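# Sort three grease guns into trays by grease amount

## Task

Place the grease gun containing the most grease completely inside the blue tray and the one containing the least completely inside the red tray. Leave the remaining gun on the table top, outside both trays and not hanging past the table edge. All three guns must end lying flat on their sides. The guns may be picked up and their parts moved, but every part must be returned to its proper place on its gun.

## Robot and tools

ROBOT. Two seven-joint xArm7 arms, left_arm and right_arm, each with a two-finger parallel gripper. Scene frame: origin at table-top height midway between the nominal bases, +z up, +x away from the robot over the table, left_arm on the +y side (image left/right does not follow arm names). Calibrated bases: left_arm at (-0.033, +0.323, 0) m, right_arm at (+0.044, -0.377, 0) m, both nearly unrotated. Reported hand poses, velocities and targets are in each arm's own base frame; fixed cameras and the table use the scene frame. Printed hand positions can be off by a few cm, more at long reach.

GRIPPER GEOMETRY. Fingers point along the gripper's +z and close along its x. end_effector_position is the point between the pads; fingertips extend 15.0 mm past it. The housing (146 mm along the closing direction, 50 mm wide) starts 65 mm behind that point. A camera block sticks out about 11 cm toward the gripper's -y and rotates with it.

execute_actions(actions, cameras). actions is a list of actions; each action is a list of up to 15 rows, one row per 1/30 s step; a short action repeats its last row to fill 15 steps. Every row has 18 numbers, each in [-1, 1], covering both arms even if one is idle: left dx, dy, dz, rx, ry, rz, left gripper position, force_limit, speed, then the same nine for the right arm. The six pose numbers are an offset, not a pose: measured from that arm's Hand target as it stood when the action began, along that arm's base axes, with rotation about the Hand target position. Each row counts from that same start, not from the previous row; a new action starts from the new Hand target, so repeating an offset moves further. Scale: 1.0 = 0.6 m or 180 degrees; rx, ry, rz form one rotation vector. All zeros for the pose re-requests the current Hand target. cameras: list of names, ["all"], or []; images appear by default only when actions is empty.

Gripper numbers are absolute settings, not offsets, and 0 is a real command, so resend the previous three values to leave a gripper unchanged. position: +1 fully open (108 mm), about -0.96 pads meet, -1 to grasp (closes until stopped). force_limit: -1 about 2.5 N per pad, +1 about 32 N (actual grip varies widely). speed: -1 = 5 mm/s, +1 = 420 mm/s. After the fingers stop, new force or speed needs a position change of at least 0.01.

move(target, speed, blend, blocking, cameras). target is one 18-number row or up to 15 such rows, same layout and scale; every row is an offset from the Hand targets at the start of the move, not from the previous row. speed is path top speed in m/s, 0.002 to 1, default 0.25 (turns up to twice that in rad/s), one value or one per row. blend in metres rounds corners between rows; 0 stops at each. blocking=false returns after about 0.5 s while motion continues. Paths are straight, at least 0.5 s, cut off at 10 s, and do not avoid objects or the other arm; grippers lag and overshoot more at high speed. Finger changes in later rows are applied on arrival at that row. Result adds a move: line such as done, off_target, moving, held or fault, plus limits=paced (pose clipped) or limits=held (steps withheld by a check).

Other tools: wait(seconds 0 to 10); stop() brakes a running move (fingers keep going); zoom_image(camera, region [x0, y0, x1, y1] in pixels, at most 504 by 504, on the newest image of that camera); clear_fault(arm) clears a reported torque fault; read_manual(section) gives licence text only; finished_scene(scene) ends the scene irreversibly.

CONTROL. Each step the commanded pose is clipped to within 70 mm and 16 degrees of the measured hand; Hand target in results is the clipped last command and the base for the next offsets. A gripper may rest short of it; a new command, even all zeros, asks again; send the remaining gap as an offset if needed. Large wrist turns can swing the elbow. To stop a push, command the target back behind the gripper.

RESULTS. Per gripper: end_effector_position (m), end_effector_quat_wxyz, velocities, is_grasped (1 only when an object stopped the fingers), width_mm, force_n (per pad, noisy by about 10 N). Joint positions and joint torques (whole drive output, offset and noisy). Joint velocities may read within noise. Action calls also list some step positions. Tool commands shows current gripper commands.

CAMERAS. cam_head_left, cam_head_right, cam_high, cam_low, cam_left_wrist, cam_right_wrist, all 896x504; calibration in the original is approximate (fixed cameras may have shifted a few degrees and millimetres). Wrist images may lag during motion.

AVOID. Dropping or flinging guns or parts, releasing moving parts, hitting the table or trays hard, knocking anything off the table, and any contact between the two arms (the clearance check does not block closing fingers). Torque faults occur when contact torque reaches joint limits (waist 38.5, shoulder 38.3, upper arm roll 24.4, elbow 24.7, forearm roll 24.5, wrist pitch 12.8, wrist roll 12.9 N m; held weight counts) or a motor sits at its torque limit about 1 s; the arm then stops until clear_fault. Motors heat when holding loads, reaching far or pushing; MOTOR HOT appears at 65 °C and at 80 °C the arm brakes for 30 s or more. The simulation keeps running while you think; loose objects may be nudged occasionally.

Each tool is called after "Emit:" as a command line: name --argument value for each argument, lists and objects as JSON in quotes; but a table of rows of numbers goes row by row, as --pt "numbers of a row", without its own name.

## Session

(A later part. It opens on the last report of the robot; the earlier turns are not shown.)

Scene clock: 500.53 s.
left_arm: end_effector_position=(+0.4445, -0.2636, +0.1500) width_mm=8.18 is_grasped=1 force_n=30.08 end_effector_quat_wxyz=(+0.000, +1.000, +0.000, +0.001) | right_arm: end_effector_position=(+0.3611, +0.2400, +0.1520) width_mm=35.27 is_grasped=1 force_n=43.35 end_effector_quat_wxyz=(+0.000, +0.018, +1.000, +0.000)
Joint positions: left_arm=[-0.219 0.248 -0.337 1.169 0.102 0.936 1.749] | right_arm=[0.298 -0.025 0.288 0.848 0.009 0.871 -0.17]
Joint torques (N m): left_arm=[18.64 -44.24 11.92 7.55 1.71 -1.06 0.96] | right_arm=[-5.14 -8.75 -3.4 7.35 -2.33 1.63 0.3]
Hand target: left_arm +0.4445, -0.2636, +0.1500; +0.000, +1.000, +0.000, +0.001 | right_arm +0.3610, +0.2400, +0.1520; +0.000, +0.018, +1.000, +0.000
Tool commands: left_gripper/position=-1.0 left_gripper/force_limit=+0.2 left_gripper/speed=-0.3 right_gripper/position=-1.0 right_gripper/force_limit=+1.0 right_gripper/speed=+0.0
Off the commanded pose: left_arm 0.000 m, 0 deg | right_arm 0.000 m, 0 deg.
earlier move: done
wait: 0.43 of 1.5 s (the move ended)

Emit:
move --pt "0 -0.1115 0 0 0 0 -1 0.2 -0.3 0 0 0 0 0 0 -1 1 0" --pt "0 -0.1115 0 0 0 0 0 0.2 -0.3 0 0 0 0 0 0 -1 1 0" --pt "0 -0.1115 0.16 0 0 0 0 0.2 -0.3 0 0 0 0 0 0 -1 1 0" --pt "-0.04 0.44 0.2167 0 0 0 0 0.2 -0.3 0 0 0 0 0 0 -1 1 0" --speed '[0.06,0.1,0.25,0.4]' --blend '[0,0,0.05,0]'

Emit:
move --pt "0 0 0 0 0 0 0 0.2 -0.3 0.1818 0.2617 -0.04 0 0 -0.4997 -1 1 0" --pt "0 0 0 0 0 0 0 0.2 -0.3 0.1818 0.2617 -0.1867 0 0 -0.4997 -1 1 0" --pt "0 0 0 0 0 0 0 0.2 -0.3 0.1818 0.2617 -0.2107 0 0 -0.4997 -1 1 0" --pt "0 0 0 0 0 0 0 0.2 -0.3 0.1818 0.2617 -0.2107 0 0 -0.4997 -0.2 1 -0.3" --pt "0 0 0 0 0 0 0 0.2 -0.3 0.1818 0.2617 0.05 0 0 -0.4997 -0.2 1 -0.3" --speed '[0.4,0.2,0.04,0.1,0.2]' --blend '[0.01,0.01,0,0,0]' --cameras '["cam_right_wrist","cam_left_wrist","cam_head_left","cam_high"]'

Scene clock: 550.43 s.
left_arm: end_effector_position=(+0.4205, +0.0004, +0.2801) width_mm=53.00 is_grasped=0 force_n=0.00 end_effector_quat_wxyz=(+0.000, +1.000, -0.001, +0.001) | right_arm: end_effector_position=(+0.3610, +0.2400, +0.1520) width_mm=35.27 is_grasped=1 force_n=40.98 end_effector_quat_wxyz=(+0.000, +0.018, +1.000, +0.000)
Joint positions: left_arm=[0.051 -0.195 -0.046 1.049 -0.009 1.243 2.366] | right_arm=[0.298 -0.025 0.288 0.848 0.009 0.871 -0.17]
Joint torques (N m): left_arm=[3.66 -19.23 1.32 17.68 -1.33 0.34 0.91] | right_arm=[-2.58 -25.81 -1.21 11.33 3.37 -0.33 -0.77]
Hand target: left_arm +0.4205, +0.0004, +0.2800; +0.000, +1.000, +0.000, +0.001 | right_arm +0.3610, +0.2400, +0.1520; +0.000, +0.018, +1.000, +0.000
Off the commanded pose: left_arm 0.000 m, 0 deg | right_arm 0.000 m, 0 deg.
move: done; blend cut to 0.048 m at target 3

Scene clock: 555.33 s.
left_arm: end_effector_position=(+0.4205, +0.0004, +0.2800) width_mm=53.00 is_grasped=0 force_n=0.00 end_effector_quat_wxyz=(+0.000, +1.000, +0.000, +0.001) | right_arm: end_effector_position=(+0.4701, +0.3969, +0.1820) width_mm=42.00 is_grasped=0 force_n=0.00 end_effector_quat_wxyz=(+0.000, +0.719, +0.695, +0.000)
Joint positions: left_arm=[0.051 -0.194 -0.046 1.05 -0.009 1.243 2.366] | right_arm=[0.572 0.538 0.172 1.701 -0.095 1.172 1.577]
Joint torques (N m): left_arm=[3.65 -11.12 0.12 17.4 -1.19 0.09 -0.17] | right_arm=[3.42 -33.76 3.45 20.13 3.03 -0.06 -1.42]
Hand target: left_arm +0.4205, +0.0004, +0.2800; +0.000, +1.000, +0.000, +0.001 | right_arm +0.4701, +0.3970, +0.1820; +0.000, +0.719, +0.695, +0.000
Off the commanded pose: left_arm 0.000 m, 0 deg | right_arm 0.000 m, 0 deg.
move: done; blend cut to 0.0072 m at target 2
camera_calibration:
cam_left_wrist: T_world_to_cam=[[0.999753, -0.00533465, -0.0215968, -0.41483], [0.00344088, -0.922055, 0.387043, -0.0826635], [-0.0219782, -0.387021, -0.921809, 0.385344], [0, 0, 0, 1]] pos_world=[0.423481, 0.0707029, 0.378249]
cam_right_wrist: T_world_to_cam=[[0.0267358, 0.999622, 0.00639754, -0.4183], [0.929497, -0.0272143, 0.367824, -0.46536], [0.36786, -0.00388757, -0.929873, 0.114684], [0, 0, 0, 1]] pos_world=[0.401547, 0.405924, 0.280488]
Images, in order (width x height): cam_head_left 896x504, cam_high 896x504, cam_left_wrist 896x504, cam_right_wrist 896x504.

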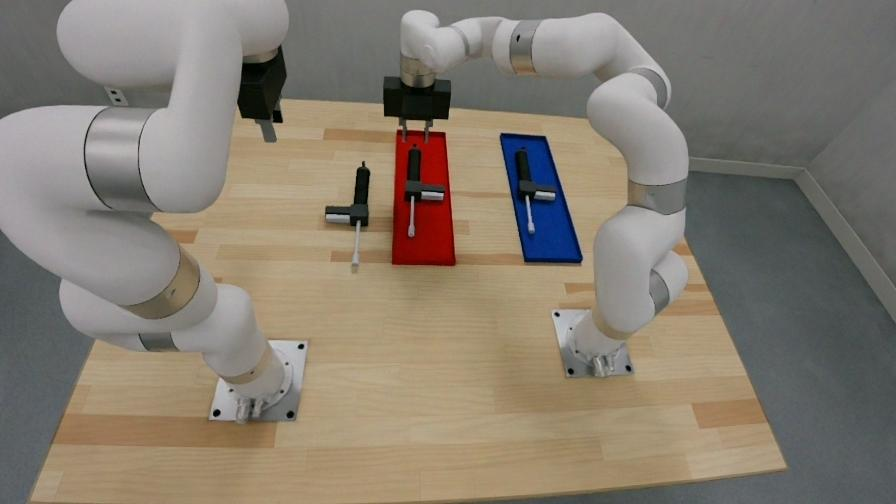

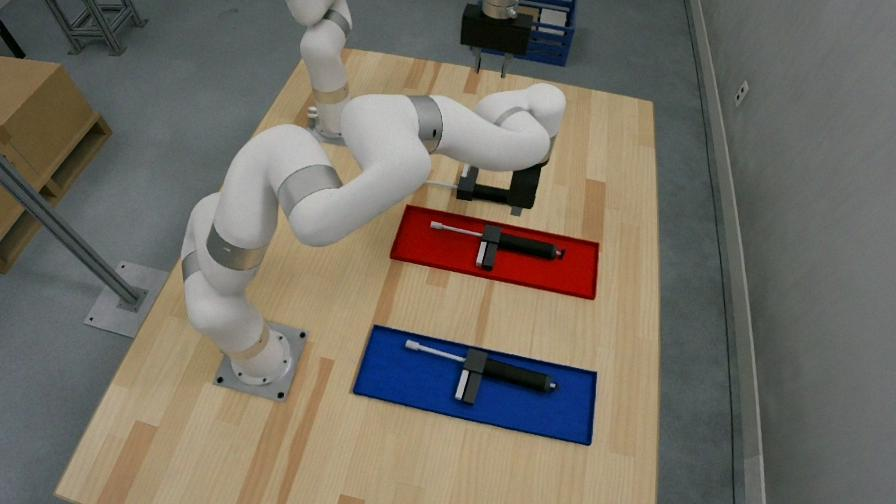

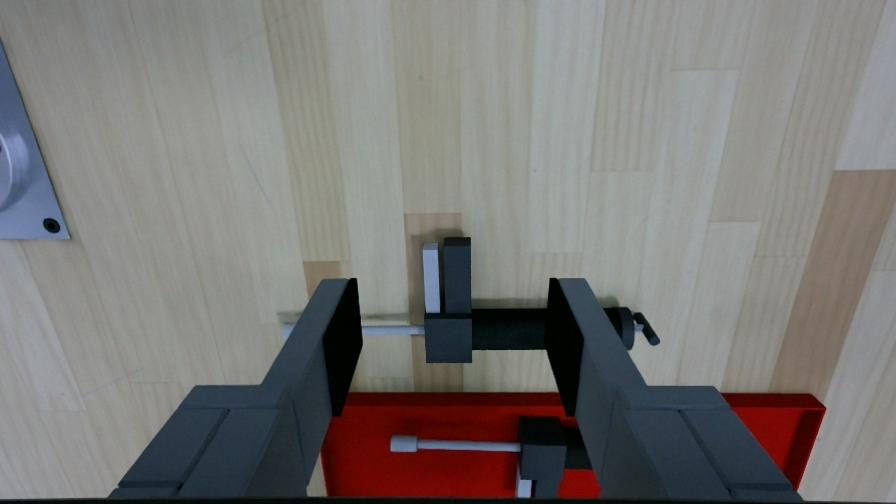

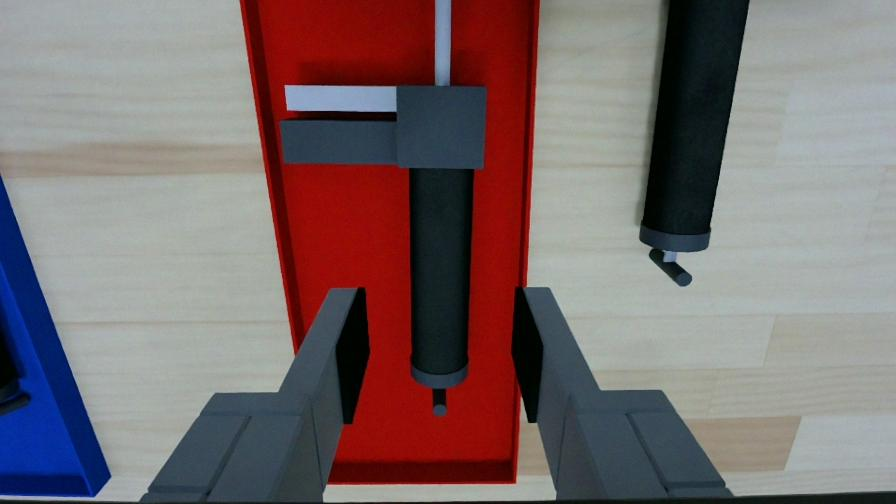

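Emit:
zoom_image --camera "cam_right_wrist" --region '[380, 330, 500, 430]'

Emit:
zoom_image --camera "cam_right_wrist" --region '[610, 200, 730, 300]'

Emit:
move --target '[0,0,0,0,0,0,0,0.2,-0.3,0.05,-0.45,0,0,0,0,-0.2,1,-0.3]' --speed 0.4 --cameras '["cam_right_wrist"]'

Scaled by 4.200 from the camera's 896x504 image, which has a finer 1280x720 frame.

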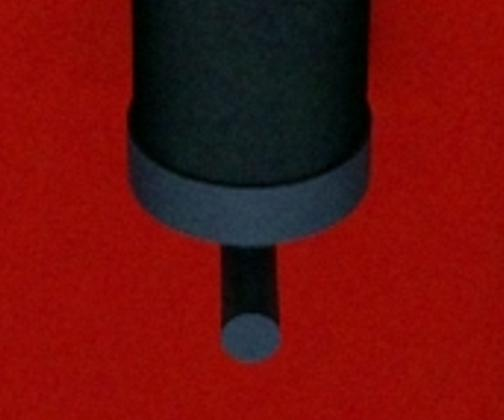

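Scaled by 4.200 from the camera's 896x504 image, which has a finer 1280x720 frame.

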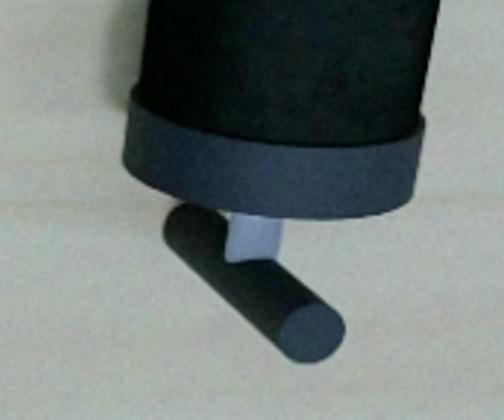

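Scene clock: 566.50 s.
left_arm: end_effector_position=(+0.4205, +0.0004, +0.2800) width_mm=53.00 is_grasped=0 force_n=0.00 end_effector_quat_wxyz=(+0.000, +1.000, +0.000, +0.001) | right_arm: end_effector_position=(+0.5001, +0.1270, +0.1820) width_mm=42.00 is_grasped=0 force_n=0.00 end_effector_quat_wxyz=(+0.000, +0.719, +0.695, +0.000)
Joint positions: left_arm=[0.051 -0.194 -0.046 1.05 -0.009 1.243 2.366] | right_arm=[0.228 0.194 0.022 1.211 -0.005 1.017 1.073]
Joint torques (N m): left_arm=[3.43 -11.24 -0.84 17.26 -1.19 -0.12 -0.52] | right_arm=[-2.97 -29.79 -1.4 10.38 3.54 -3.5 -1.57]
Hand target: left_arm +0.4205, +0.0004, +0.2800; +0.000, +1.000, +0.000, +0.001 | right_arm +0.5001, +0.1270, +0.1820; +0.000, +0.719, +0.695, +0.000
Off the commanded pose: left_arm 0.000 m, 0 deg | right_arm 0.000 m, 0 deg.
move: done
camera_calibration:
cam_right_wrist: T_world_to_cam=[[0.0265132, 0.999628, 0.00641739, -0.149114], [0.929503, -0.0270147, 0.367824, -0.500622], [0.36786, -0.00378722, -0.929873, 0.102585], [0, 0, 0, 1]] pos_world=[0.431546, 0.135923, 0.280489]
Images, in order (width x height): cam_right_wrist 896x504.

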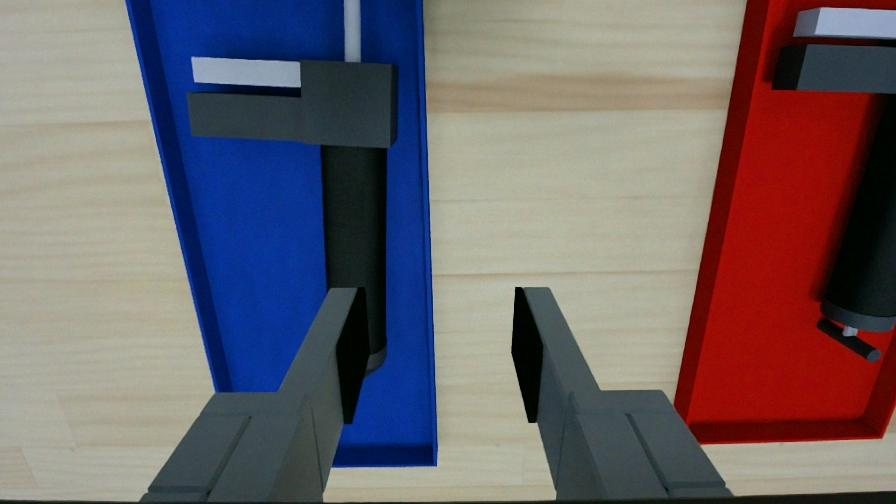

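Emit:
move --target '[0,0,0,0,0,0,0,0.2,-0.3,-0.0333,-0.089,0,0,0,0,-0.2,1,-0.3]' --speed 0.3 --cameras '["cam_right_wrist"]'

Emit:
zoom_image --camera "cam_right_wrist" --region '[380, 330, 500, 450]'

Scene clock: 591.10 s.
left_arm: end_effector_position=(+0.4205, +0.0004, +0.2800) width_mm=53.00 is_grasped=0 force_n=0.00 end_effector_quat_wxyz=(+0.000, +1.000, +0.000, +0.001) | right_arm: end_effector_position=(+0.4801, +0.0736, +0.1820) width_mm=42.00 is_grasped=0 force_n=0.00 end_effector_quat_wxyz=(+0.000, +0.719, +0.695, +0.000)
Joint positions: left_arm=[0.051 -0.194 -0.046 1.05 -0.009 1.243 2.366] | right_arm=[0.171 0.099 -0.019 1.088 0.002 0.989 0.971]
Joint torques (N m): left_arm=[3.15 -11.38 -1.05 17.56 -1.07 -0.24 -0.61] | right_arm=[-2.97 -27.61 -1.23 10.28 3.56 -3.41 -1.55]
Hand target: left_arm +0.4205, +0.0004, +0.2800; +0.000, +1.000, +0.000, +0.001 | right_arm +0.4801, +0.0736, +0.1820; +0.000, +0.719, +0.695, +0.000
Off the commanded pose: left_arm 0.000 m, 0 deg | right_arm 0.000 m, 0 deg.
move: done
camera_calibration:
cam_right_wrist: T_world_to_cam=[[0.0265121, 0.999628, 0.00641694, -0.0952035], [0.929503, -0.0270134, 0.367824, -0.483474], [0.36786, -0.00378721, -0.929873, 0.10974], [0, 0, 0, 1]] pos_world=[0.411546, 0.0825234, 0.280489]
Images, in order (width x height): cam_right_wrist 896x504.

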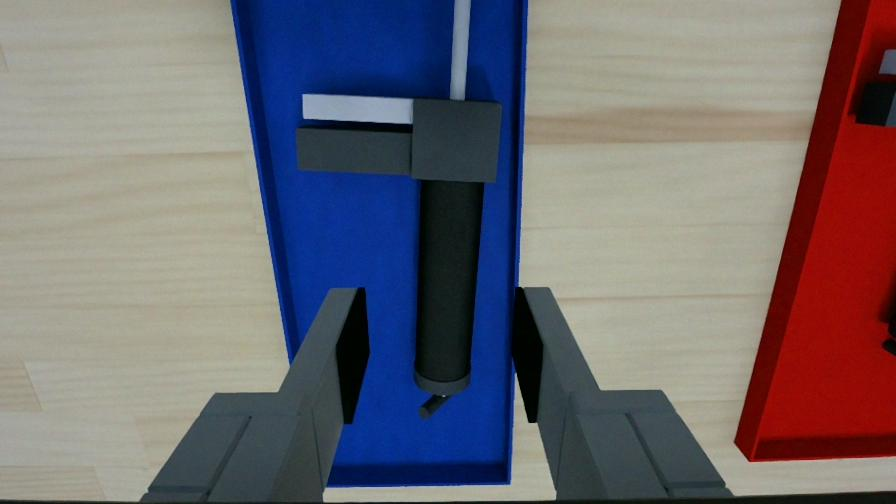

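Scaled by 4.200 from the camera's 896x504 image, which has a finer 1280x720 frame.

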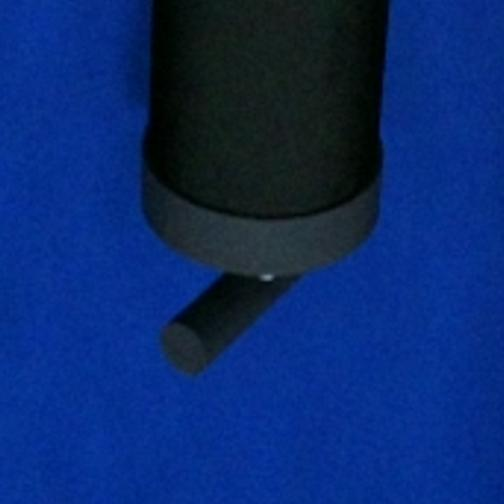

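Emit:
finished_scene --scene 3

The scene is finished: the task was done.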